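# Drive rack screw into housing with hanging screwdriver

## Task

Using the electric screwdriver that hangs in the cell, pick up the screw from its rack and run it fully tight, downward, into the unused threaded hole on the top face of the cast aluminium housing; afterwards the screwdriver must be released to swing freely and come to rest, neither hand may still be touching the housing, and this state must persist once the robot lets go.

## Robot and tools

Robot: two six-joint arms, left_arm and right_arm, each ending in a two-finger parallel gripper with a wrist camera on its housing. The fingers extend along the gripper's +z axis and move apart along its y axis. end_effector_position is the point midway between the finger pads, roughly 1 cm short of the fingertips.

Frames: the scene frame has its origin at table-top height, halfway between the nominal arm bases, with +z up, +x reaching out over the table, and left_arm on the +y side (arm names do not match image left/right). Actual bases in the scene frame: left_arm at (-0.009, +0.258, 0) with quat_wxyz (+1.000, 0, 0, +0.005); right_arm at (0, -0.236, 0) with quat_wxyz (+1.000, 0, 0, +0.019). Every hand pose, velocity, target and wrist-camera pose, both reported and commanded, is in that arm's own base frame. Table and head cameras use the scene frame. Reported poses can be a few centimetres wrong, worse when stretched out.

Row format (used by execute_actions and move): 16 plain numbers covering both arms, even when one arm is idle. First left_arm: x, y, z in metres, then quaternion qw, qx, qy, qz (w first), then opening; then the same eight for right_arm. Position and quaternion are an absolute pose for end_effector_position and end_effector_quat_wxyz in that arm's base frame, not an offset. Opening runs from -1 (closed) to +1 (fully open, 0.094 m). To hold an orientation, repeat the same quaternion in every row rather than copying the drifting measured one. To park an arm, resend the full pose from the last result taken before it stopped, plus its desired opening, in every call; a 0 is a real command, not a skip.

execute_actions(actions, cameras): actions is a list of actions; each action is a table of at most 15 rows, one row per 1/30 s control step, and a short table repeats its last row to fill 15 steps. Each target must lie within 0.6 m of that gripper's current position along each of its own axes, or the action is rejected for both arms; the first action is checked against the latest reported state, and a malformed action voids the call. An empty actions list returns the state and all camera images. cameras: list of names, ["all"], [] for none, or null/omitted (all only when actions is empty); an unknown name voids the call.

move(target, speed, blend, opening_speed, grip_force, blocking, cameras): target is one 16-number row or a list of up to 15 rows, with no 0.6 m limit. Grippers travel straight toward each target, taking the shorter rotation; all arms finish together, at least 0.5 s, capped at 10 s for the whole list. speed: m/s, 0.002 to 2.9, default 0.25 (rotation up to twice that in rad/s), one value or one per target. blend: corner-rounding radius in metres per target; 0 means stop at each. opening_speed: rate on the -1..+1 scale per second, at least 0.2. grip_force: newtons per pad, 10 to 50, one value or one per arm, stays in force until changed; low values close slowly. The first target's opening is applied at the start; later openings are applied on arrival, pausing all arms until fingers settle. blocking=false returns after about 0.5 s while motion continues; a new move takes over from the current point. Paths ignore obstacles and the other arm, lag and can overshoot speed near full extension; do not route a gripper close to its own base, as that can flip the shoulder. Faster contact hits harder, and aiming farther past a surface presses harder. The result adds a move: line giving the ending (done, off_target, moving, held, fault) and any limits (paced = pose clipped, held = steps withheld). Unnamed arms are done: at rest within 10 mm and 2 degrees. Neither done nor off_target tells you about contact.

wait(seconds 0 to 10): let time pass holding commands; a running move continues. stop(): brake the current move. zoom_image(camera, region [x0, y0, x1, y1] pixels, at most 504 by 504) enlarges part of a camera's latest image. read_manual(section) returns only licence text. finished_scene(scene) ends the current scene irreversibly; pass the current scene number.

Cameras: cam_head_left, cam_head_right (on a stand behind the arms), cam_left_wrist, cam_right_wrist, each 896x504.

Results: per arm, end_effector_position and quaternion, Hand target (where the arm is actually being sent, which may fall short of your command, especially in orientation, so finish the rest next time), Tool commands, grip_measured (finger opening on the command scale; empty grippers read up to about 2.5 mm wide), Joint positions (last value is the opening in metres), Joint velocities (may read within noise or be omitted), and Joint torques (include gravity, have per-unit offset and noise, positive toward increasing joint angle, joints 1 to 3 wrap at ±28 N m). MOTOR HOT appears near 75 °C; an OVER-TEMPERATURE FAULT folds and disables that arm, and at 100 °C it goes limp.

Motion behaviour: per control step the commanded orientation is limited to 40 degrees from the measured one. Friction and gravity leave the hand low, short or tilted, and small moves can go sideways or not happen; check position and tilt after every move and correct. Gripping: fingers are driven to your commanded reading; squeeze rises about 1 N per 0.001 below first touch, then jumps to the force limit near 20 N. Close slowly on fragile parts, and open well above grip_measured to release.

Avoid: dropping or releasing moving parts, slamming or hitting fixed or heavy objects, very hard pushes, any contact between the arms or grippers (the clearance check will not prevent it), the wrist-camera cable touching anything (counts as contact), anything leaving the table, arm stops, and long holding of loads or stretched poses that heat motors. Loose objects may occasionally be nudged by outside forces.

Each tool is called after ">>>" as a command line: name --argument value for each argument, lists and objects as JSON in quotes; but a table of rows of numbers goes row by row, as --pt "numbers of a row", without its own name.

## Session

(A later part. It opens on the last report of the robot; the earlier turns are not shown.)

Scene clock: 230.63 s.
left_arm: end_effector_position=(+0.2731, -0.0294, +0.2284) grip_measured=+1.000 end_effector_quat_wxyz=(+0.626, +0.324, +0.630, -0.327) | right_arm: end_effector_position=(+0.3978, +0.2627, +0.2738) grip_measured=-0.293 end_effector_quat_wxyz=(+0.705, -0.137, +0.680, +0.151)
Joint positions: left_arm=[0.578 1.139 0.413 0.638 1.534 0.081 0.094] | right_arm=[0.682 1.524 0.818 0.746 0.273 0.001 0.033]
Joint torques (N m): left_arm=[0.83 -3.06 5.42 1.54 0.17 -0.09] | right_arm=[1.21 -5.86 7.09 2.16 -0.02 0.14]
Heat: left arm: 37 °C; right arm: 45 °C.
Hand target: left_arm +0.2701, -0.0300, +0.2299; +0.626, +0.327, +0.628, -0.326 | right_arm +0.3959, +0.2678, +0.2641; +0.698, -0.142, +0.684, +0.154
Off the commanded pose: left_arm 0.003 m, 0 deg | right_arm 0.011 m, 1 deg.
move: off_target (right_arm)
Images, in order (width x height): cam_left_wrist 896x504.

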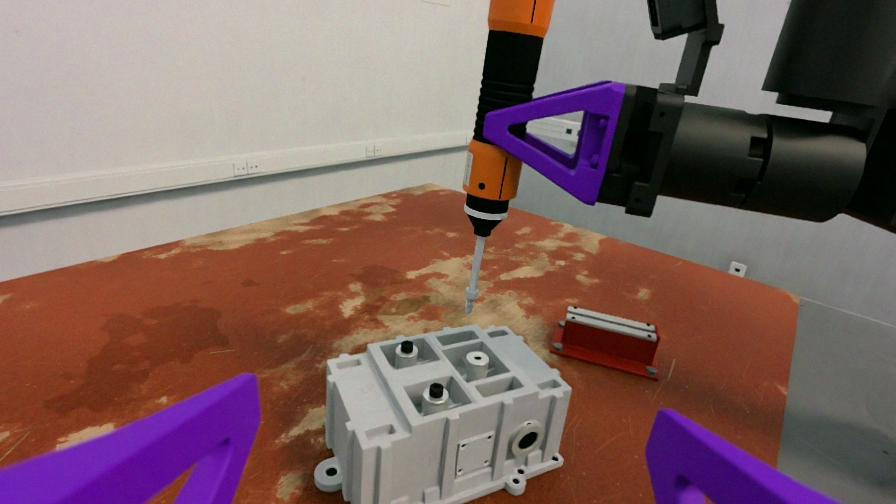

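>>> move --target '[0.27,-0.03,0.23,0.627,0.3265,0.627,-0.3265,1,0.3915,0.261,0.240,0.692,-0.141,0.692,0.143,-0.5]' --cameras '["cam_left_wrist"]' --speed 0.05

>>> zoom_image --camera "cam_left_wrist" --region '[420, 270, 540, 390]'

>>> move --target '[0.45,-0.10,0.24,0.5417,0.4545,0.5417,-0.4545,1,0.3915,0.261,0.240,0.692,-0.141,0.692,0.143,-0.5]' --cameras '["cam_left_wrist"]' --speed 0.2

>>> zoom_image --camera "cam_left_wrist" --region '[500, 380, 624, 504]'

Scene clock: 240.57 s.
left_arm: end_effector_position=(+0.2731, -0.0294, +0.2284) grip_measured=+1.000 end_effector_quat_wxyz=(+0.625, +0.322, +0.631, -0.328) | right_arm: end_effector_position=(+0.3936, +0.2560, +0.2515) grip_measured=-0.293 end_effector_quat_wxyz=(+0.700, -0.134, +0.686, +0.143)
Joint positions: left_arm=[0.578 1.139 0.413 0.638 1.534 0.077 0.094] | right_arm=[0.682 1.536 0.748 0.811 0.288 0.001 0.033]
Joint torques (N m): left_arm=[0.87 -3.02 5.37 1.6 0.14 -0.07] | right_arm=[1.07 -5.64 6.79 2.09 0.01 0.08]
Heat: left arm: 37 °C; right arm: 45 °C.
Hand target: left_arm +0.2701, -0.0300, +0.2299; +0.627, +0.327, +0.628, -0.326 | right_arm +0.3914, +0.2608, +0.2401; +0.693, -0.141, +0.693, +0.143
Off the commanded pose: left_arm 0.003 m, 1 deg | right_arm 0.013 m, 1 deg.
move: off_target (right_arm)
Images, in order (width x height): cam_left_wrist 896x504.

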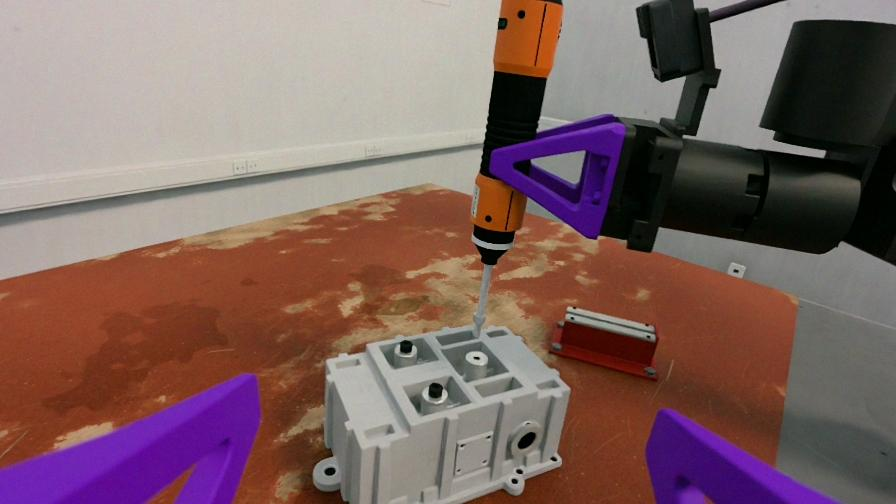

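Scaled by 4.200 from the camera's 896x504 image, which has a finer 1280x720 frame.

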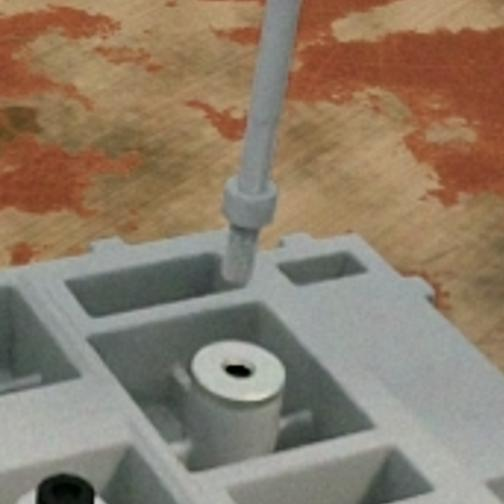

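Scene clock: 242.40 s.
left_arm: end_effector_position=(+0.4471, -0.0989, +0.2368) grip_measured=+1.000 end_effector_quat_wxyz=(+0.543, +0.449, +0.547, -0.452) | right_arm: end_effector_position=(+0.3936, +0.2560, +0.2516) grip_measured=-0.293 end_effector_quat_wxyz=(+0.701, -0.134, +0.686, +0.143)
Joint positions: left_arm=[0.172 1.968 1.255 0.647 1.554 0.061 0.094] | right_arm=[0.682 1.536 0.748 0.811 0.288 0.001 0.033]
Joint torques (N m): left_arm=[-0.09 -6.89 8.25 1.44 0.14 -0.09] | right_arm=[1.13 -5.64 6.64 2.12 0.03 0.08]
Heat: left arm: 37 °C; right arm: 45 °C.
Hand target: left_arm +0.4499, -0.1000, +0.2400; +0.542, +0.454, +0.542, -0.454 | right_arm +0.3914, +0.2608, +0.2401; +0.693, -0.141, +0.693, +0.143
Off the commanded pose: left_arm 0.005 m, 1 deg | right_arm 0.013 m, 1 deg.
move: off_target (right_arm)
Images, in order (width x height): cam_left_wrist 896x504.

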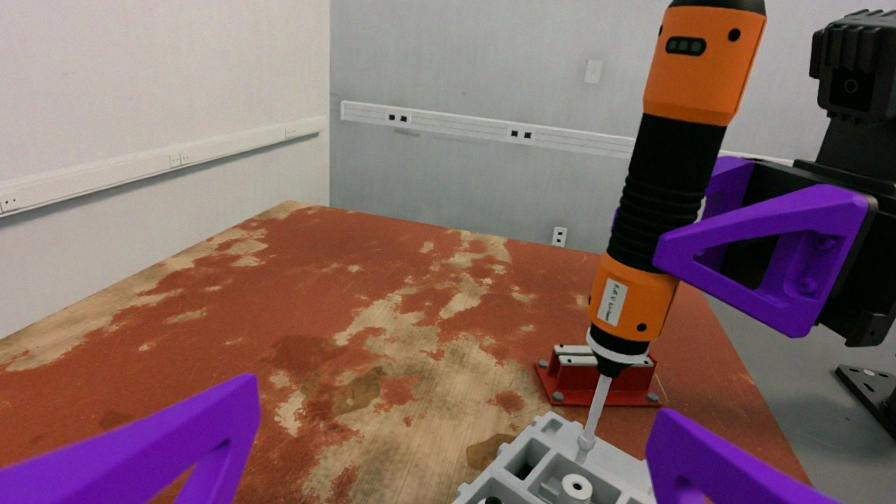

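Scaled by 4.065 from the camera's 896x504 image, which has a finer 1280x720 frame.

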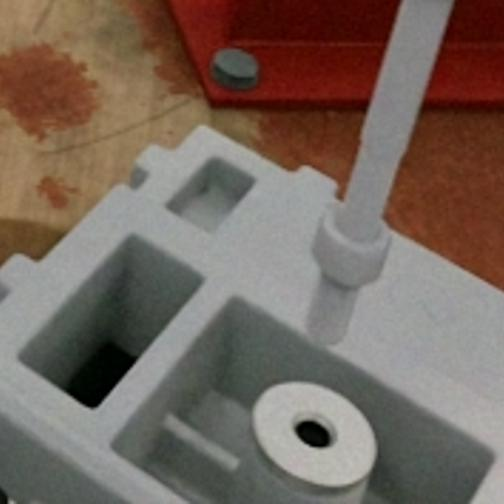

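>>> move --target '[0.45,-0.10,0.24,0.5417,0.4545,0.5417,-0.4545,1,0.3915,0.2615,0.2265,0.687,-0.142,0.700,0.136,-0.5]' --cameras '["cam_left_wrist"]' --speed 0.04

>>> zoom_image --camera "cam_left_wrist" --region '[500, 380, 624, 504]'

>>> move --target '[0.27,-0.03,0.23,0.627,0.3265,0.627,-0.3265,1,0.3915,0.2615,0.2265,0.687,-0.142,0.700,0.136,-0.5]' --cameras '["cam_left_wrist"]' --speed 0.2

>>> zoom_image --camera "cam_left_wrist" --region '[420, 270, 540, 390]'

Scene clock: 253.47 s.
left_arm: end_effector_position=(+0.4469, -0.0990, +0.2368) grip_measured=+1.000 end_effector_quat_wxyz=(+0.543, +0.449, +0.547, -0.453) | right_arm: end_effector_position=(+0.3937, +0.2569, +0.2393) grip_measured=-0.293 end_effector_quat_wxyz=(+0.696, -0.134, +0.692, +0.137)
Joint positions: left_arm=[0.172 1.968 1.255 0.647 1.554 0.058 0.094] | right_arm=[0.689 1.56 0.733 0.832 0.304 0.001 0.033]
Joint torques (N m): left_arm=[-0.09 -6.83 8.25 1.46 0.13 -0.07] | right_arm=[1.14 -5.59 6.45 2.08 0 0.05]
Heat: left arm: 39 °C; right arm: 45 °C.
Hand target: left_arm +0.4499, -0.1000, +0.2400; +0.542, +0.455, +0.542, -0.454 | right_arm +0.3914, +0.2613, +0.2267; +0.687, -0.142, +0.700, +0.136
Off the commanded pose: left_arm 0.005 m, 1 deg | right_arm 0.014 m, 2 deg.
move: off_target (right_arm)
Images, in order (width x height): cam_left_wrist 896x504.

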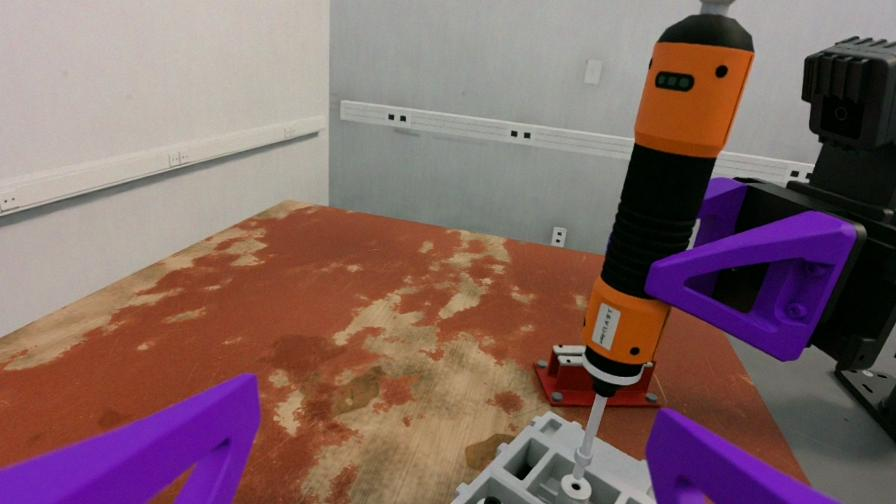

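Scaled by 4.065 from the camera's 896x504 image, which has a finer 1280x720 frame.

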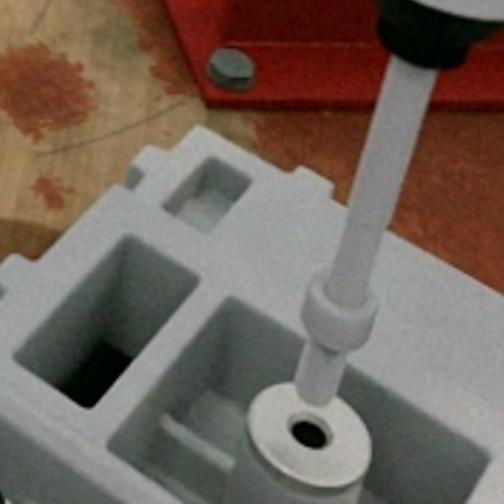

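Scene clock: 255.37 s.
left_arm: end_effector_position=(+0.2731, -0.0294, +0.2287) grip_measured=+1.000 end_effector_quat_wxyz=(+0.626, +0.324, +0.630, -0.326) | right_arm: end_effector_position=(+0.3937, +0.2569, +0.2394) grip_measured=-0.293 end_effector_quat_wxyz=(+0.696, -0.134, +0.692, +0.137)
Joint positions: left_arm=[0.578 1.14 0.411 0.65 1.534 0.074 0.094] | right_arm=[0.689 1.56 0.733 0.832 0.304 0.001 0.033]
Joint torques (N m): left_arm=[0.88 -3 5.45 1.52 0.13 -0.08] | right_arm=[1.1 -5.68 6.42 2.1 0.02 0.06]
Heat: left arm: 39 °C; right arm: 45 °C.
Hand target: left_arm +0.2701, -0.0300, +0.2300; +0.627, +0.327, +0.628, -0.326 | right_arm +0.3913, +0.2613, +0.2267; +0.687, -0.142, +0.700, +0.136
Off the commanded pose: left_arm 0.003 m, 0 deg | right_arm 0.014 m, 2 deg.
move: off_target (right_arm)
Images, in order (width x height): cam_left_wrist 896x504.

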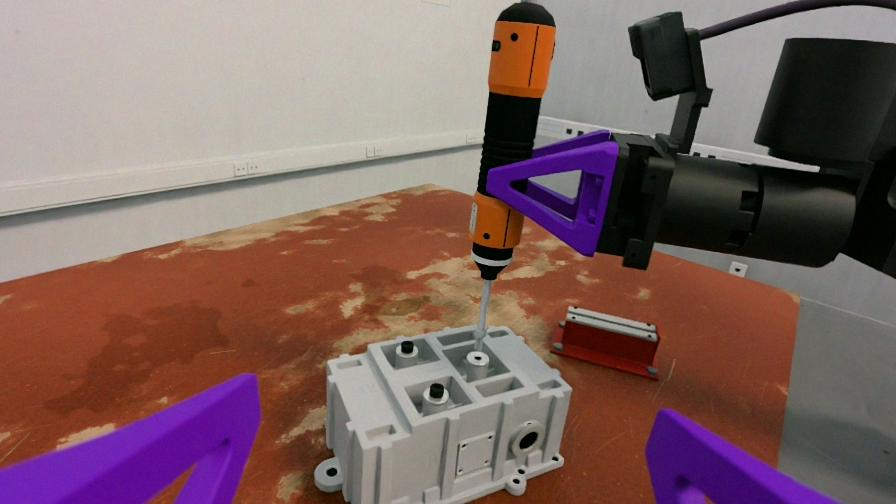

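Scaled by 4.200 from the camera's 896x504 image, which has a finer 1280x720 frame.

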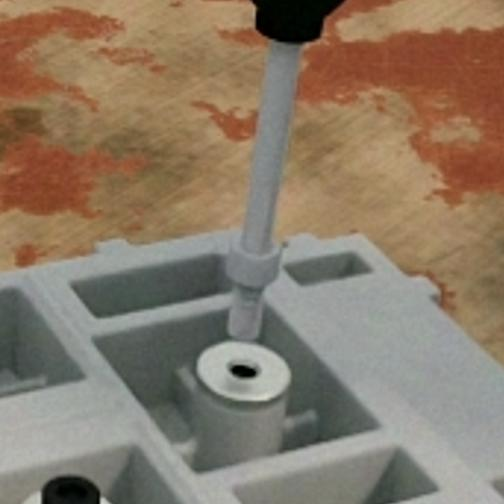

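>>> move --target '[0.27,-0.03,0.23,0.627,0.3265,0.627,-0.3265,1,0.3912,0.260,0.2175,0.687,-0.142,0.700,0.136,-0.5]' --cameras '["cam_left_wrist"]' --speed 0.03

>>> zoom_image --camera "cam_left_wrist" --region '[420, 270, 540, 390]'

>>> move --target '[0.45,-0.10,0.24,0.5417,0.4545,0.5417,-0.4545,1,0.3912,0.260,0.2175,0.687,-0.142,0.700,0.136,-0.5]' --cameras '["cam_left_wrist"]' --speed 0.2

>>> zoom_image --camera "cam_left_wrist" --region '[500, 380, 624, 504]'

Scene clock: 267.77 s.
left_arm: end_effector_position=(+0.2731, -0.0294, +0.2287) grip_measured=+1.000 end_effector_quat_wxyz=(+0.626, +0.323, +0.630, -0.328) | right_arm: end_effector_position=(+0.3930, +0.2563, +0.2315) grip_measured=-0.293 end_effector_quat_wxyz=(+0.697, -0.134, +0.691, +0.137)
Joint positions: left_arm=[0.578 1.14 0.411 0.65 1.534 0.07 0.094] | right_arm=[0.689 1.578 0.711 0.876 0.304 0.001 0.033]
Joint torques (N m): left_arm=[0.85 -3 5.37 1.58 0.15 -0.08] | right_arm=[0.91 -5.52 6.26 2.08 0.01 0.07]
Heat: left arm: 38 °C; right arm: 45 °C.
Hand target: left_arm +0.2701, -0.0300, +0.2300; +0.627, +0.327, +0.628, -0.326 | right_arm +0.3910, +0.2598, +0.2176; +0.687, -0.142, +0.700, +0.136
Off the commanded pose: left_arm 0.003 m, 1 deg | right_arm 0.015 m, 2 deg.
move: off_target (right_arm)
Images, in order (width x height): cam_left_wrist 896x504.

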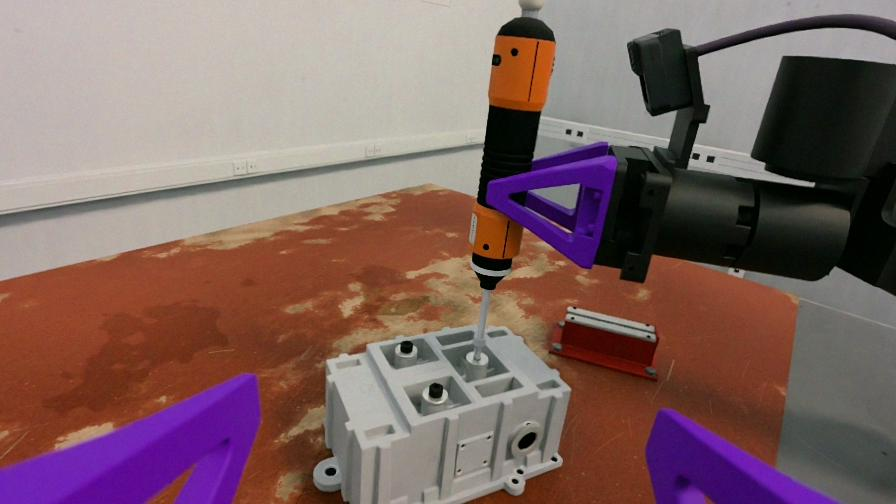

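Scaled by 4.200 from the camera's 896x504 image, which has a finer 1280x720 frame.

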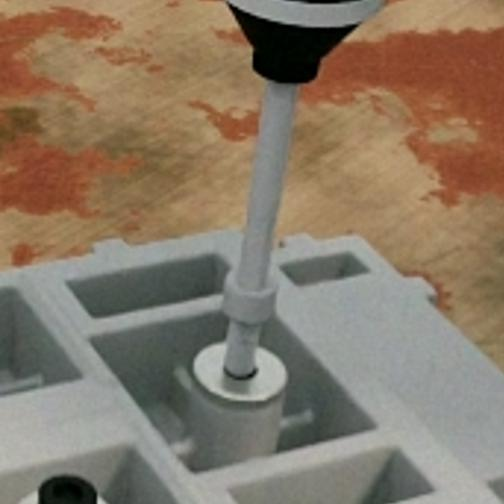

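Scene clock: 269.60 s.
left_arm: end_effector_position=(+0.4471, -0.0989, +0.2368) grip_measured=+1.000 end_effector_quat_wxyz=(+0.543, +0.449, +0.547, -0.452) | right_arm: end_effector_position=(+0.3929, +0.2562, +0.2315) grip_measured=-0.293 end_effector_quat_wxyz=(+0.697, -0.133, +0.691, +0.137)
Joint positions: left_arm=[0.172 1.969 1.254 0.656 1.554 0.054 0.094] | right_arm=[0.689 1.578 0.71 0.877 0.304 0.001 0.033]
Joint torques (N m): left_arm=[-0.06 -6.87 8.24 1.43 0.11 -0.08] | right_arm=[0.83 -5.53 6.27 2.08 -0.03 0.07]
Heat: left arm: 38 °C; right arm: 45 °C.
Hand target: left_arm +0.4499, -0.0999, +0.2400; +0.542, +0.454, +0.542, -0.454 | right_arm +0.3910, +0.2598, +0.2176; +0.687, -0.142, +0.700, +0.136
Off the commanded pose: left_arm 0.004 m, 1 deg | right_arm 0.015 m, 2 deg.
move: off_target (right_arm)
Images, in order (width x height): cam_left_wrist 896x504.

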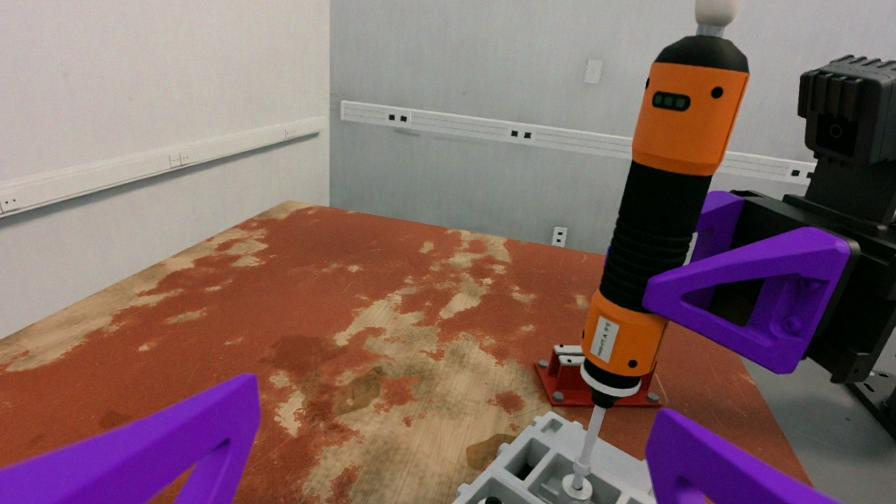

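Scaled by 4.065 from the camera's 896x504 image, which has a finer 1280x720 frame.

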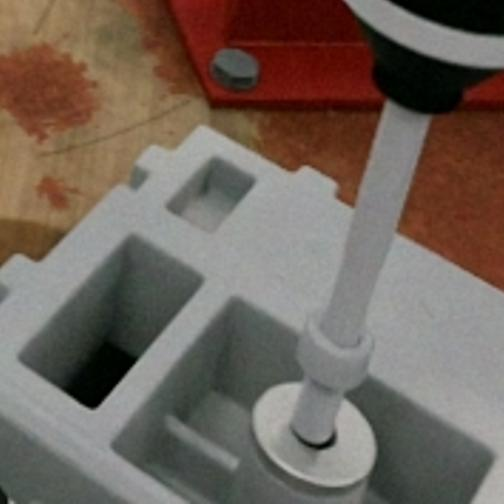

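>>> move --target '[0.45,-0.10,0.24,0.5417,0.4545,0.5417,-0.4545,1,0.3912,0.260,0.207,0.687,-0.142,0.700,0.136,-0.5]' --cameras '["cam_left_wrist"]' --speed 0.02

>>> zoom_image --camera "cam_left_wrist" --region '[500, 380, 624, 504]'

>>> wait --seconds 2 --cameras '["cam_left_wrist"]'

>>> zoom_image --camera "cam_left_wrist" --region '[500, 380, 624, 504]'

Scene clock: 275.00 s.
left_arm: end_effector_position=(+0.4469, -0.0990, +0.2368) grip_measured=+1.000 end_effector_quat_wxyz=(+0.543, +0.449, +0.547, -0.453) | right_arm: end_effector_position=(+0.3928, +0.2558, +0.2305) grip_measured=-0.293 end_effector_quat_wxyz=(+0.707, -0.127, +0.681, +0.142)
Joint positions: left_arm=[0.172 1.969 1.254 0.656 1.554 0.051 0.094] | right_arm=[0.689 1.602 0.693 0.951 0.306 0.001 0.033]
Joint torques (N m): left_arm=[-0.06 -6.83 8.21 1.46 0.13 -0.07] | right_arm=[0.91 -5.24 5.67 1.84 -0.03 0.11]
Heat: left arm: 38 °C; right arm: 46 °C.
Hand target: left_arm +0.4499, -0.0999, +0.2400; +0.542, +0.454, +0.542, -0.454 | right_arm +0.3907, +0.2594, +0.2073; +0.687, -0.142, +0.700, +0.136
Off the commanded pose: left_arm 0.005 m, 1 deg | right_arm 0.024 m, 4 deg.
move: off_target (right_arm)
Images, in order (width x height): cam_left_wrist 896x504.

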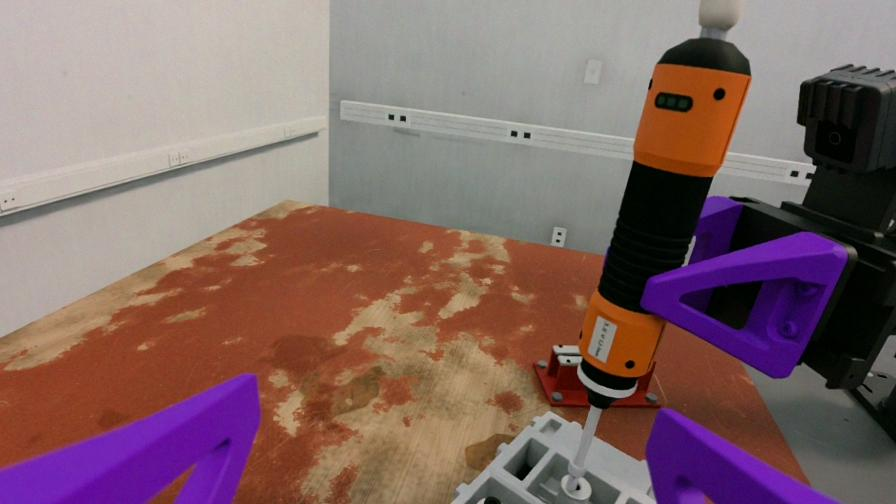

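Scaled by 4.065 from the camera's 896x504 image, which has a finer 1280x720 frame.

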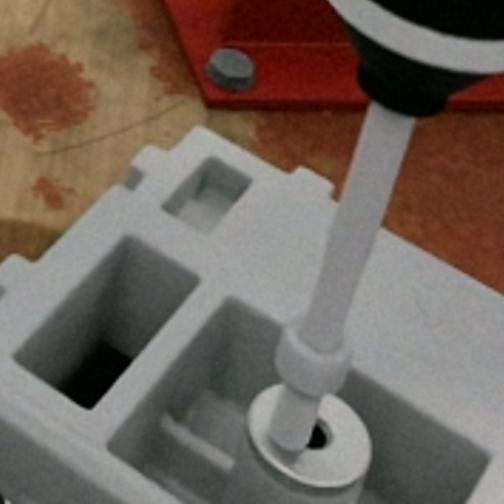

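Scene clock: 277.00 s.
left_arm: end_effector_position=(+0.4469, -0.0990, +0.2368) grip_measured=+1.000 end_effector_quat_wxyz=(+0.543, +0.449, +0.547, -0.453) | right_arm: end_effector_position=(+0.3928, +0.2558, +0.2305) grip_measured=-0.293 end_effector_quat_wxyz=(+0.707, -0.127, +0.681, +0.142)
Joint positions: left_arm=[0.172 1.969 1.254 0.656 1.554 0.051 0.094] | right_arm=[0.689 1.602 0.693 0.951 0.306 0.001 0.033]
Joint torques (N m): left_arm=[-0.08 -6.89 8.17 1.46 0.13 -0.07] | right_arm=[0.94 -5.19 5.64 1.87 -0.02 0.07]
Heat: left arm: 39 °C; right arm: 46 °C.
Hand target: left_arm +0.4499, -0.0999, +0.2400; +0.542, +0.454, +0.542, -0.454 | right_arm +0.3907, +0.2594, +0.2073; +0.687, -0.142, +0.700, +0.136
Tool commands: left_gripper/opening=+1.0 right_gripper/opening=-0.5
Off the commanded pose: left_arm 0.005 m, 1 deg | right_arm 0.024 m, 4 deg.
wait: 2.00 s; at rest by 0.17 s
Images, in order (width x height): cam_left_wrist 896x504.

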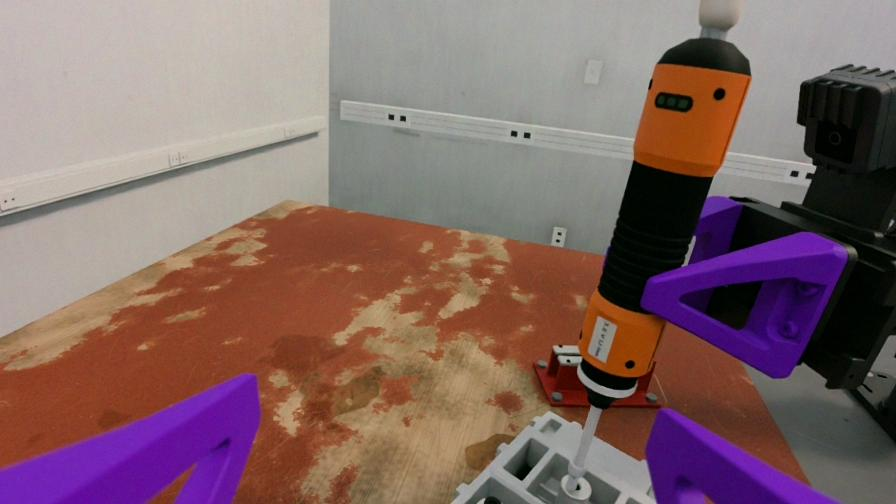

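Scaled by 4.065 from the camera's 896x504 image, which has a finer 1280x720 frame.

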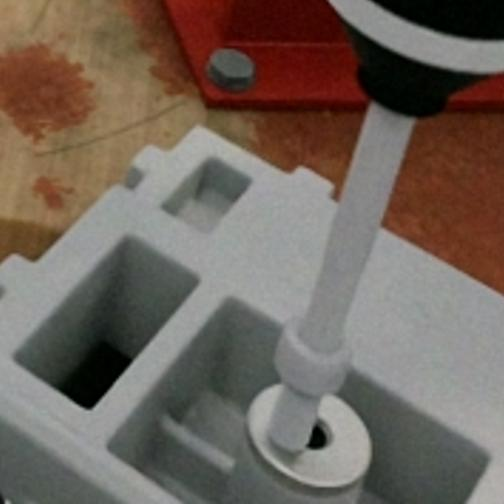

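>>> move --target '[0.45,-0.10,0.24,0.5417,0.4545,0.5417,-0.4545,1,0.3912,0.260,0.222,0.687,-0.142,0.700,0.136,-0.5]' --speed 0.03

>>> move --target '[0.45,-0.10,0.24,0.5417,0.4545,0.5417,-0.4545,1,0.3912,0.260,0.2175,0.687,-0.142,0.700,0.136,-0.5]' --cameras '["cam_left_wrist"]' --speed 0.02

>>> zoom_image --camera "cam_left_wrist" --region '[540, 430, 610, 500]'

>>> move --target '[0.27,-0.03,0.23,0.627,0.3265,0.627,-0.3265,1,0.3912,0.260,0.2175,0.687,-0.142,0.700,0.136,-0.5]' --cameras '["cam_left_wrist"]' --speed 0.2

>>> zoom_image --camera "cam_left_wrist" --region '[440, 310, 510, 380]'

Scene clock: 289.53 s.
left_arm: end_effector_position=(+0.4469, -0.0990, +0.2368) grip_measured=+1.000 end_effector_quat_wxyz=(+0.543, +0.449, +0.547, -0.453) | right_arm: end_effector_position=(+0.3929, +0.2558, +0.2290) grip_measured=-0.293 end_effector_quat_wxyz=(+0.705, -0.129, +0.684, +0.141)
Joint positions: left_arm=[0.172 1.969 1.254 0.656 1.554 0.051 0.094] | right_arm=[0.689 1.602 0.693 0.944 0.306 0.001 0.033]
Joint torques (N m): left_arm=[-0.05 -6.83 8.24 1.46 0.14 -0.08] | right_arm=[0.91 -8.96 8.5 1.27 -0.02 0.05]
Heat: left arm: 40 °C; right arm: 46 °C.
Hand target: left_arm +0.4499, -0.0999, +0.2400; +0.542, +0.454, +0.542, -0.454 | right_arm +0.3909, +0.2596, +0.2221; +0.688, -0.142, +0.699, +0.136
Off the commanded pose: left_arm 0.005 m, 1 deg | right_arm 0.008 m, 3 deg.
move: off_target (right_arm)

Scene clock: 290.23 s.
left_arm: end_effector_position=(+0.4469, -0.0990, +0.2368) grip_measured=+1.000 end_effector_quat_wxyz=(+0.543, +0.449, +0.547, -0.453) | right_arm: end_effector_position=(+0.3929, +0.2558, +0.2290) grip_measured=-0.293 end_effector_quat_wxyz=(+0.705, -0.129, +0.684, +0.141)
Joint positions: left_arm=[0.172 1.969 1.254 0.656 1.554 0.051 0.094] | right_arm=[0.689 1.602 0.693 0.944 0.306 0.001 0.033]
Joint torques (N m): left_arm=[-0.08 -6.83 8.21 1.47 0.13 -0.09] | right_arm=[0.87 -7.83 7.64 1.45 -0.02 0.05]
Heat: left arm: 40 °C; right arm: 46 °C.
Hand target: left_arm +0.4499, -0.0999, +0.2400; +0.542, +0.454, +0.542, -0.454 | right_arm +0.3909, +0.2596, +0.2176; +0.687, -0.142, +0.699, +0.136
Off the commanded pose: left_arm 0.005 m, 1 deg | right_arm 0.012 m, 3 deg.
move: off_target (right_arm)
Images, in order (width x height): cam_left_wrist 896x504.

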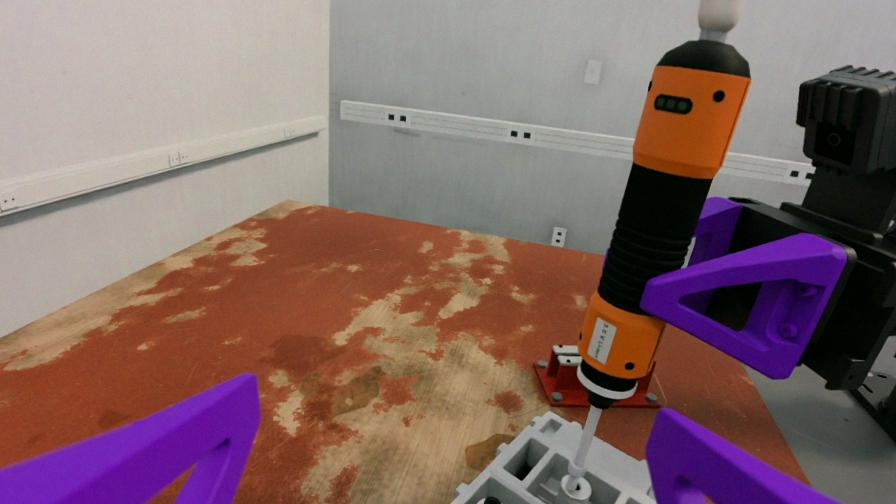

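Scaled by 7.200 from the camera's 896x504 image, which has a finer 1280x720 frame.

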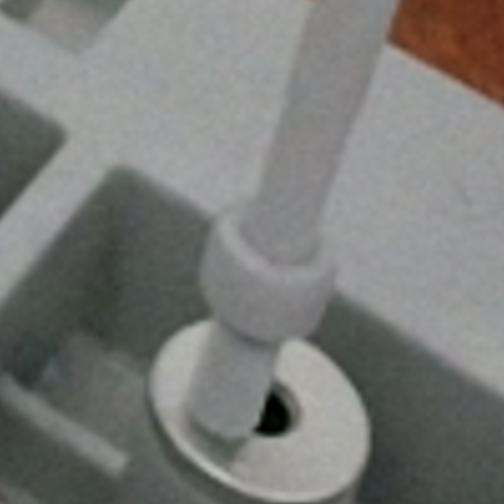

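Scene clock: 292.13 s.
left_arm: end_effector_position=(+0.2731, -0.0294, +0.2287) grip_measured=+1.000 end_effector_quat_wxyz=(+0.626, +0.324, +0.629, -0.326) | right_arm: end_effector_position=(+0.3929, +0.2558, +0.2290) grip_measured=-0.293 end_effector_quat_wxyz=(+0.705, -0.129, +0.684, +0.141)
Joint positions: left_arm=[0.578 1.141 0.41 0.658 1.534 0.069 0.094] | right_arm=[0.689 1.602 0.693 0.944 0.306 0.001 0.033]
Joint torques (N m): left_arm=[0.81 -3.03 5.46 1.51 0.14 -0.06] | right_arm=[0.95 -7.77 7.72 1.48 0 0.05]
Heat: left arm: 39 °C; right arm: 46 °C.
Hand target: left_arm +0.2701, -0.0300, +0.2299; +0.627, +0.327, +0.628, -0.326 | right_arm +0.3909, +0.2596, +0.2176; +0.687, -0.142, +0.699, +0.136
Off the commanded pose: left_arm 0.003 m, 0 deg | right_arm 0.012 m, 3 deg.
move: off_target (right_arm)
Images, in order (width x height): cam_left_wrist 896x504.

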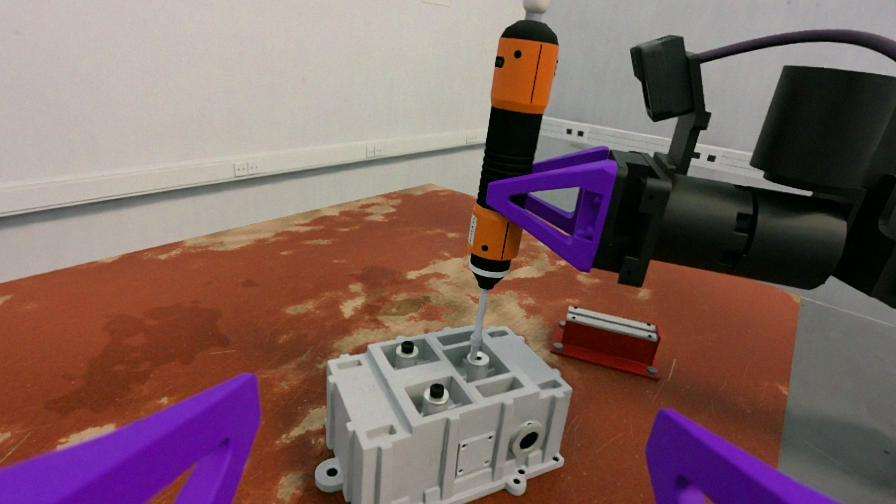

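Scaled by 7.200 from the camera's 896x504 image, which has a finer 1280x720 frame.

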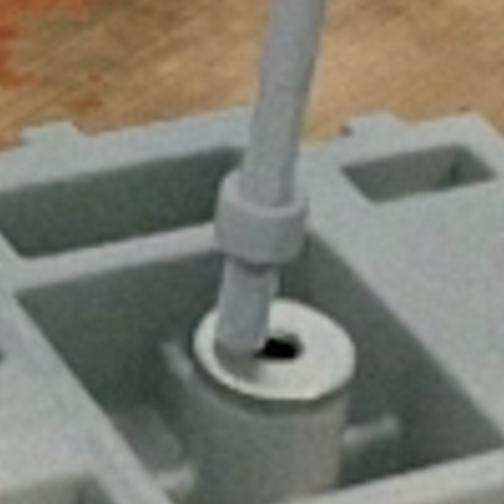

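>>> move --pt "0.27 -0.03 0.23 0.627 0.3265 0.627 -0.3265 1 0.3912 0.260 0.250 0.692 -0.141 0.692 0.143 -0.5" --pt "0.27 -0.03 0.23 0.627 0.3265 0.627 -0.3265 1 0.3912 0.260 0.2265 0.687 -0.142 0.700 0.136 -0.5" --pt "0.27 -0.03 0.23 0.627 0.3265 0.627 -0.3265 1 0.3912 0.260 0.2180 0.687 -0.142 0.700 0.136 -0.5" --cameras '["cam_left_wrist"]' --speed '[0.04,0.04,0.03]'

>>> zoom_image --camera "cam_left_wrist" --region '[440, 310, 510, 380]'

>>> move --target '[0.45,-0.10,0.24,0.5417,0.4545,0.5417,-0.4545,1,0.3912,0.260,0.2180,0.687,-0.142,0.700,0.136,-0.5]' --cameras '["cam_left_wrist"]' --speed 0.2

>>> zoom_image --camera "cam_left_wrist" --region '[540, 430, 610, 500]'

Scene clock: 301.60 s.
left_arm: end_effector_position=(+0.2731, -0.0294, +0.2287) grip_measured=+1.000 end_effector_quat_wxyz=(+0.626, +0.323, +0.630, -0.328) | right_arm: end_effector_position=(+0.3931, +0.2560, +0.2326) grip_measured=-0.293 end_effector_quat_wxyz=(+0.697, -0.133, +0.691, +0.137)
Joint positions: left_arm=[0.578 1.141 0.41 0.658 1.534 0.064 0.094] | right_arm=[0.689 1.576 0.712 0.874 0.306 0.001 0.033]
Joint torques (N m): left_arm=[0.85 -2.97 5.33 1.57 0.14 -0.07] | right_arm=[0.85 -5.49 6.23 2.08 -0.02 0.03]
Heat: left arm: 38 °C; right arm: 45 °C.
Hand target: left_arm +0.2701, -0.0300, +0.2299; +0.627, +0.327, +0.628, -0.326 | right_arm +0.3910, +0.2597, +0.2181; +0.687, -0.142, +0.700, +0.136
Off the commanded pose: left_arm 0.003 m, 1 deg | right_arm 0.015 m, 2 deg.
move: off_target (right_arm)
Images, in order (width x height): cam_left_wrist 896x504.

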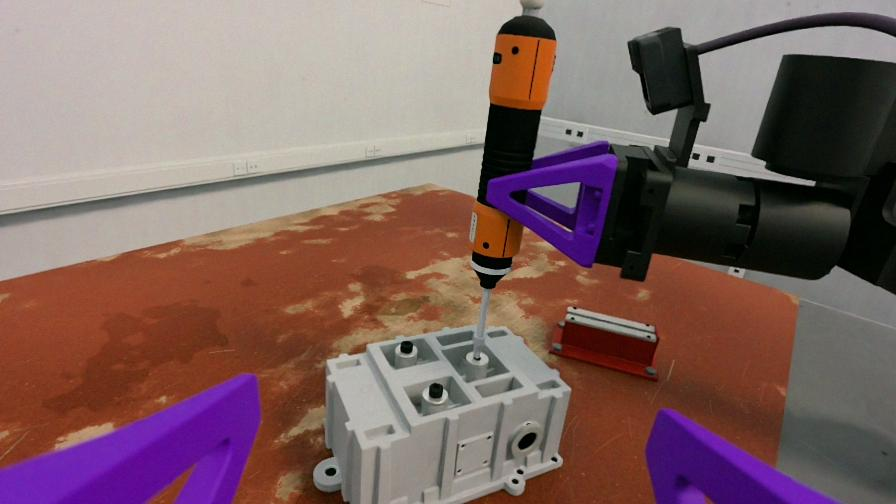

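Scaled by 7.200 from the camera's 896x504 image, which has a finer 1280x720 frame.

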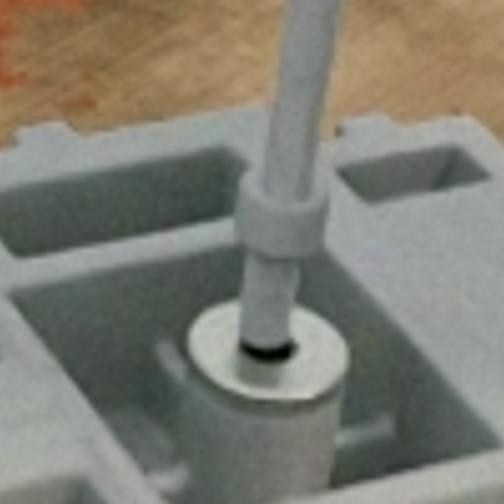

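Scene clock: 303.43 s.
left_arm: end_effector_position=(+0.4470, -0.0990, +0.2367) grip_measured=+1.000 end_effector_quat_wxyz=(+0.543, +0.449, +0.547, -0.452) | right_arm: end_effector_position=(+0.3931, +0.2560, +0.2326) grip_measured=-0.293 end_effector_quat_wxyz=(+0.697, -0.133, +0.691, +0.137)
Joint positions: left_arm=[0.172 1.97 1.253 0.662 1.554 0.049 0.094] | right_arm=[0.689 1.576 0.712 0.875 0.306 0.001 0.033]
Joint torques (N m): left_arm=[-0.06 -6.83 8.23 1.43 0.13 -0.04] | right_arm=[0.79 -5.45 6.23 2.08 -0.03 0.04]
Heat: left arm: 38 °C; right arm: 45 °C.
Hand target: left_arm +0.4499, -0.0999, +0.2399; +0.542, +0.454, +0.542, -0.454 | right_arm +0.3910, +0.2597, +0.2182; +0.687, -0.142, +0.700, +0.136
Off the commanded pose: left_arm 0.005 m, 1 deg | right_arm 0.015 m, 2 deg.
move: off_target (right_arm)
Images, in order (width x height): cam_left_wrist 896x504.

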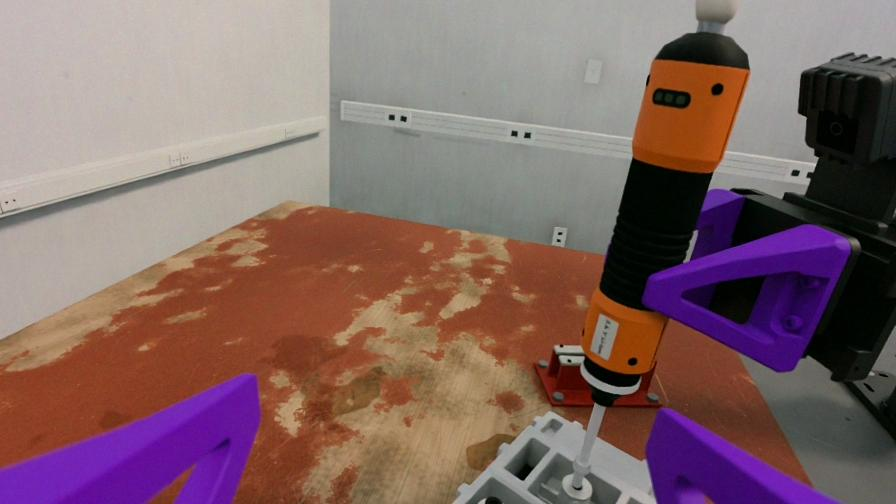

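Scaled by 7.200 from the camera's 896x504 image, which has a finer 1280x720 frame.

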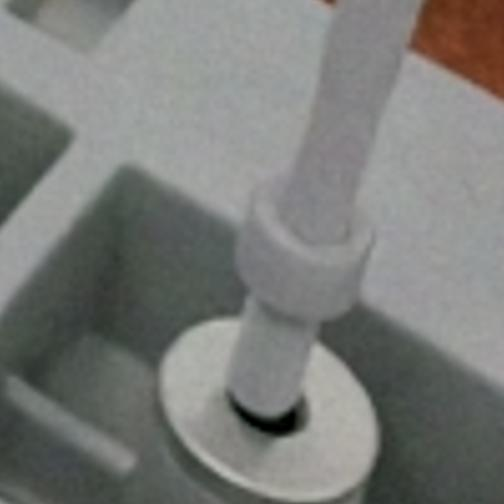

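>>> move --target '[0.45,-0.10,0.24,0.5417,0.4545,0.5417,-0.4545,1,0.3904,0.2597,0.2145,0.6855,-0.1423,0.7015,0.136,-0.5]' --cameras '["cam_left_wrist"]' --speed 0.02

>>> zoom_image --camera "cam_left_wrist" --region '[540, 430, 610, 500]'

Scene clock: 311.27 s.
left_arm: end_effector_position=(+0.4470, -0.0990, +0.2367) grip_measured=+1.000 end_effector_quat_wxyz=(+0.543, +0.449, +0.547, -0.453) | right_arm: end_effector_position=(+0.3921, +0.2552, +0.2315) grip_measured=-0.293 end_effector_quat_wxyz=(+0.698, -0.132, +0.690, +0.137)
Joint positions: left_arm=[0.172 1.97 1.253 0.662 1.554 0.046 0.094] | right_arm=[0.689 1.576 0.704 0.885 0.306 0.001 0.033]
Joint torques (N m): left_arm=[-0.01 -6.82 8.23 1.45 0.13 -0.08] | right_arm=[0.91 -5.05 6.16 2.06 -0.04 0.12]
Heat: left arm: 38 °C; right arm: 46 °C.
Hand target: left_arm +0.4499, -0.0999, +0.2399; +0.542, +0.454, +0.542, -0.454 | right_arm +0.3901, +0.2593, +0.2147; +0.685, -0.142, +0.701, +0.136
Off the commanded pose: left_arm 0.005 m, 1 deg | right_arm 0.018 m, 2 deg.
move: off_target (right_arm)
Images, in order (width x height): cam_left_wrist 896x504.

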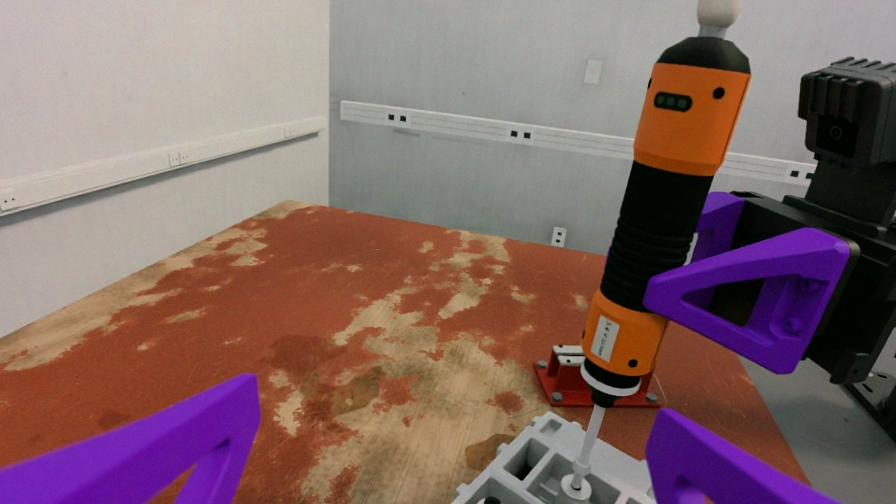

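Scaled by 7.200 from the camera's 896x504 image, which has a finer 1280x720 frame.

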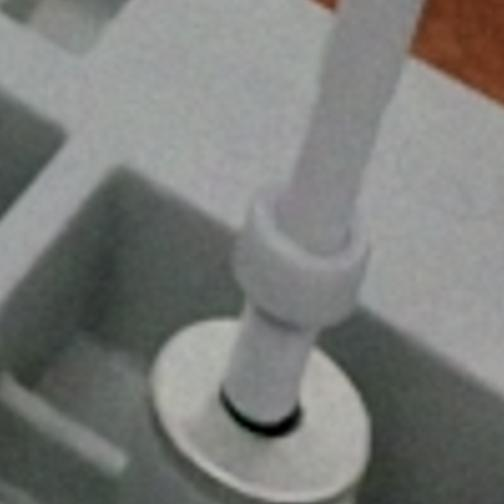

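>>> move --target '[0.45,-0.10,0.24,0.5417,0.4545,0.5417,-0.4545,1,0.3904,0.2597,0.2095,0.681,-0.1432,0.706,0.1348,-0.5]' --cameras '["cam_left_wrist"]' --speed 0.02

>>> zoom_image --camera "cam_left_wrist" --region '[540, 430, 610, 500]'

Scene clock: 315.77 s.
left_arm: end_effector_position=(+0.4470, -0.0990, +0.2367) grip_measured=+1.000 end_effector_quat_wxyz=(+0.543, +0.449, +0.547, -0.453) | right_arm: end_effector_position=(+0.3926, +0.2556, +0.2308) grip_measured=-0.293 end_effector_quat_wxyz=(+0.699, -0.132, +0.690, +0.138)
Joint positions: left_arm=[0.172 1.97 1.253 0.662 1.554 0.046 0.094] | right_arm=[0.689 1.582 0.704 0.893 0.306 0.001 0.033]
Joint torques (N m): left_arm=[-0.06 -6.86 8.24 1.45 0.11 -0.08] | right_arm=[0.84 -5.27 5.67 1.93 -0.01 0.13]
Heat: left arm: 39 °C; right arm: 47 °C.
Hand target: left_arm +0.4499, -0.0999, +0.2399; +0.542, +0.454, +0.542, -0.454 | right_arm +0.3900, +0.2592, +0.2098; +0.681, -0.143, +0.706, +0.135
Off the commanded pose: left_arm 0.005 m, 1 deg | right_arm 0.022 m, 3 deg.
move: off_target (right_arm)
Images, in order (width x height): cam_left_wrist 896x504.

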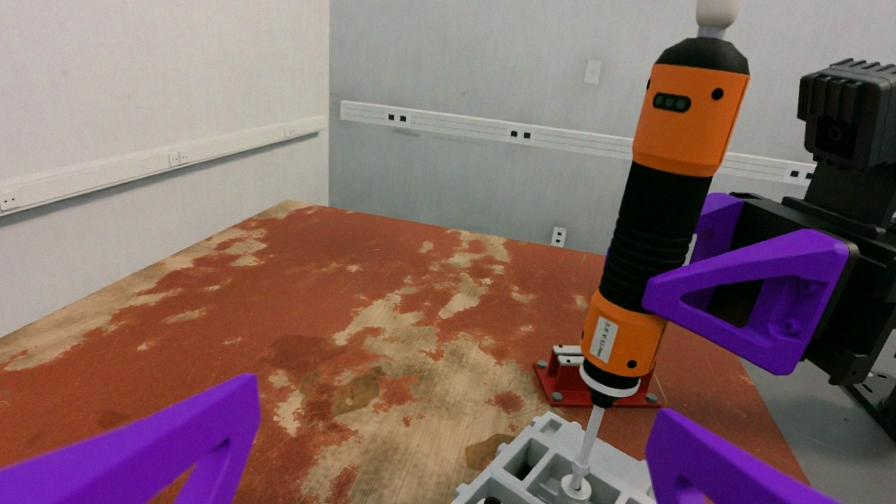

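Scaled by 7.200 from the camera's 896x504 image, which has a finer 1280x720 frame.

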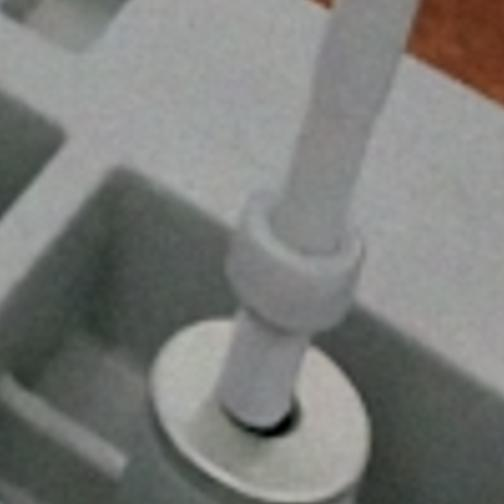

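>>> move --target '[0.45,-0.10,0.24,0.5417,0.4545,0.5417,-0.4545,1,0.390,0.2595,0.205,0.6687,-0.1456,0.718,0.1323,-0.5]' --cameras '["cam_left_wrist"]' --speed 0.02

>>> zoom_image --camera "cam_left_wrist" --region '[540, 430, 610, 500]'

Scene clock: 322.37 s.
left_arm: end_effector_position=(+0.4470, -0.0990, +0.2367) grip_measured=+1.000 end_effector_quat_wxyz=(+0.543, +0.449, +0.547, -0.453) | right_arm: end_effector_position=(+0.3927, +0.2553, +0.2297) grip_measured=-0.293 end_effector_quat_wxyz=(+0.697, -0.130, +0.692, +0.138)
Joint positions: left_arm=[0.172 1.97 1.253 0.662 1.554 0.046 0.094] | right_arm=[0.689 1.582 0.704 0.888 0.308 0.007 0.033]
Joint torques (N m): left_arm=[-0.06 -6.86 8.2 1.46 0.13 -0.08] | right_arm=[1.09 -6.49 6.46 1.46 -0.02 0.18]
Heat: left arm: 39 °C; right arm: 47 °C.
Hand target: left_arm +0.4499, -0.0999, +0.2399; +0.542, +0.454, +0.542, -0.454 | right_arm +0.3893, +0.2587, +0.2053; +0.669, -0.145, +0.717, +0.132
Off the commanded pose: left_arm 0.005 m, 1 deg | right_arm 0.025 m, 5 deg.
move: off_target (right_arm)
Images, in order (width x height): cam_left_wrist 896x504.

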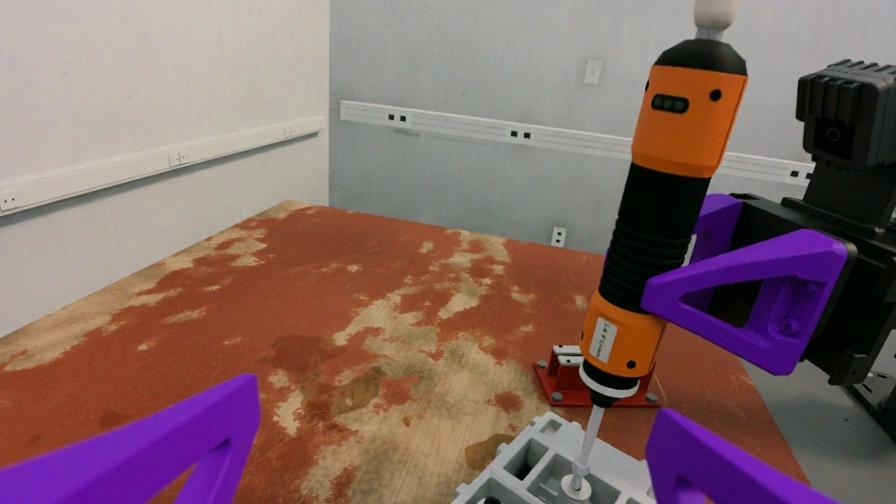

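Scaled by 7.200 from the camera's 896x504 image, which has a finer 1280x720 frame.

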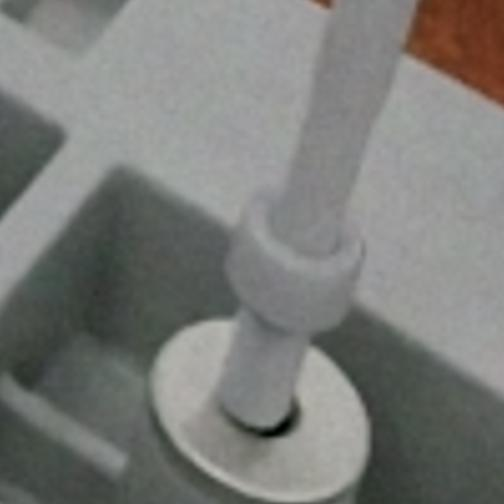

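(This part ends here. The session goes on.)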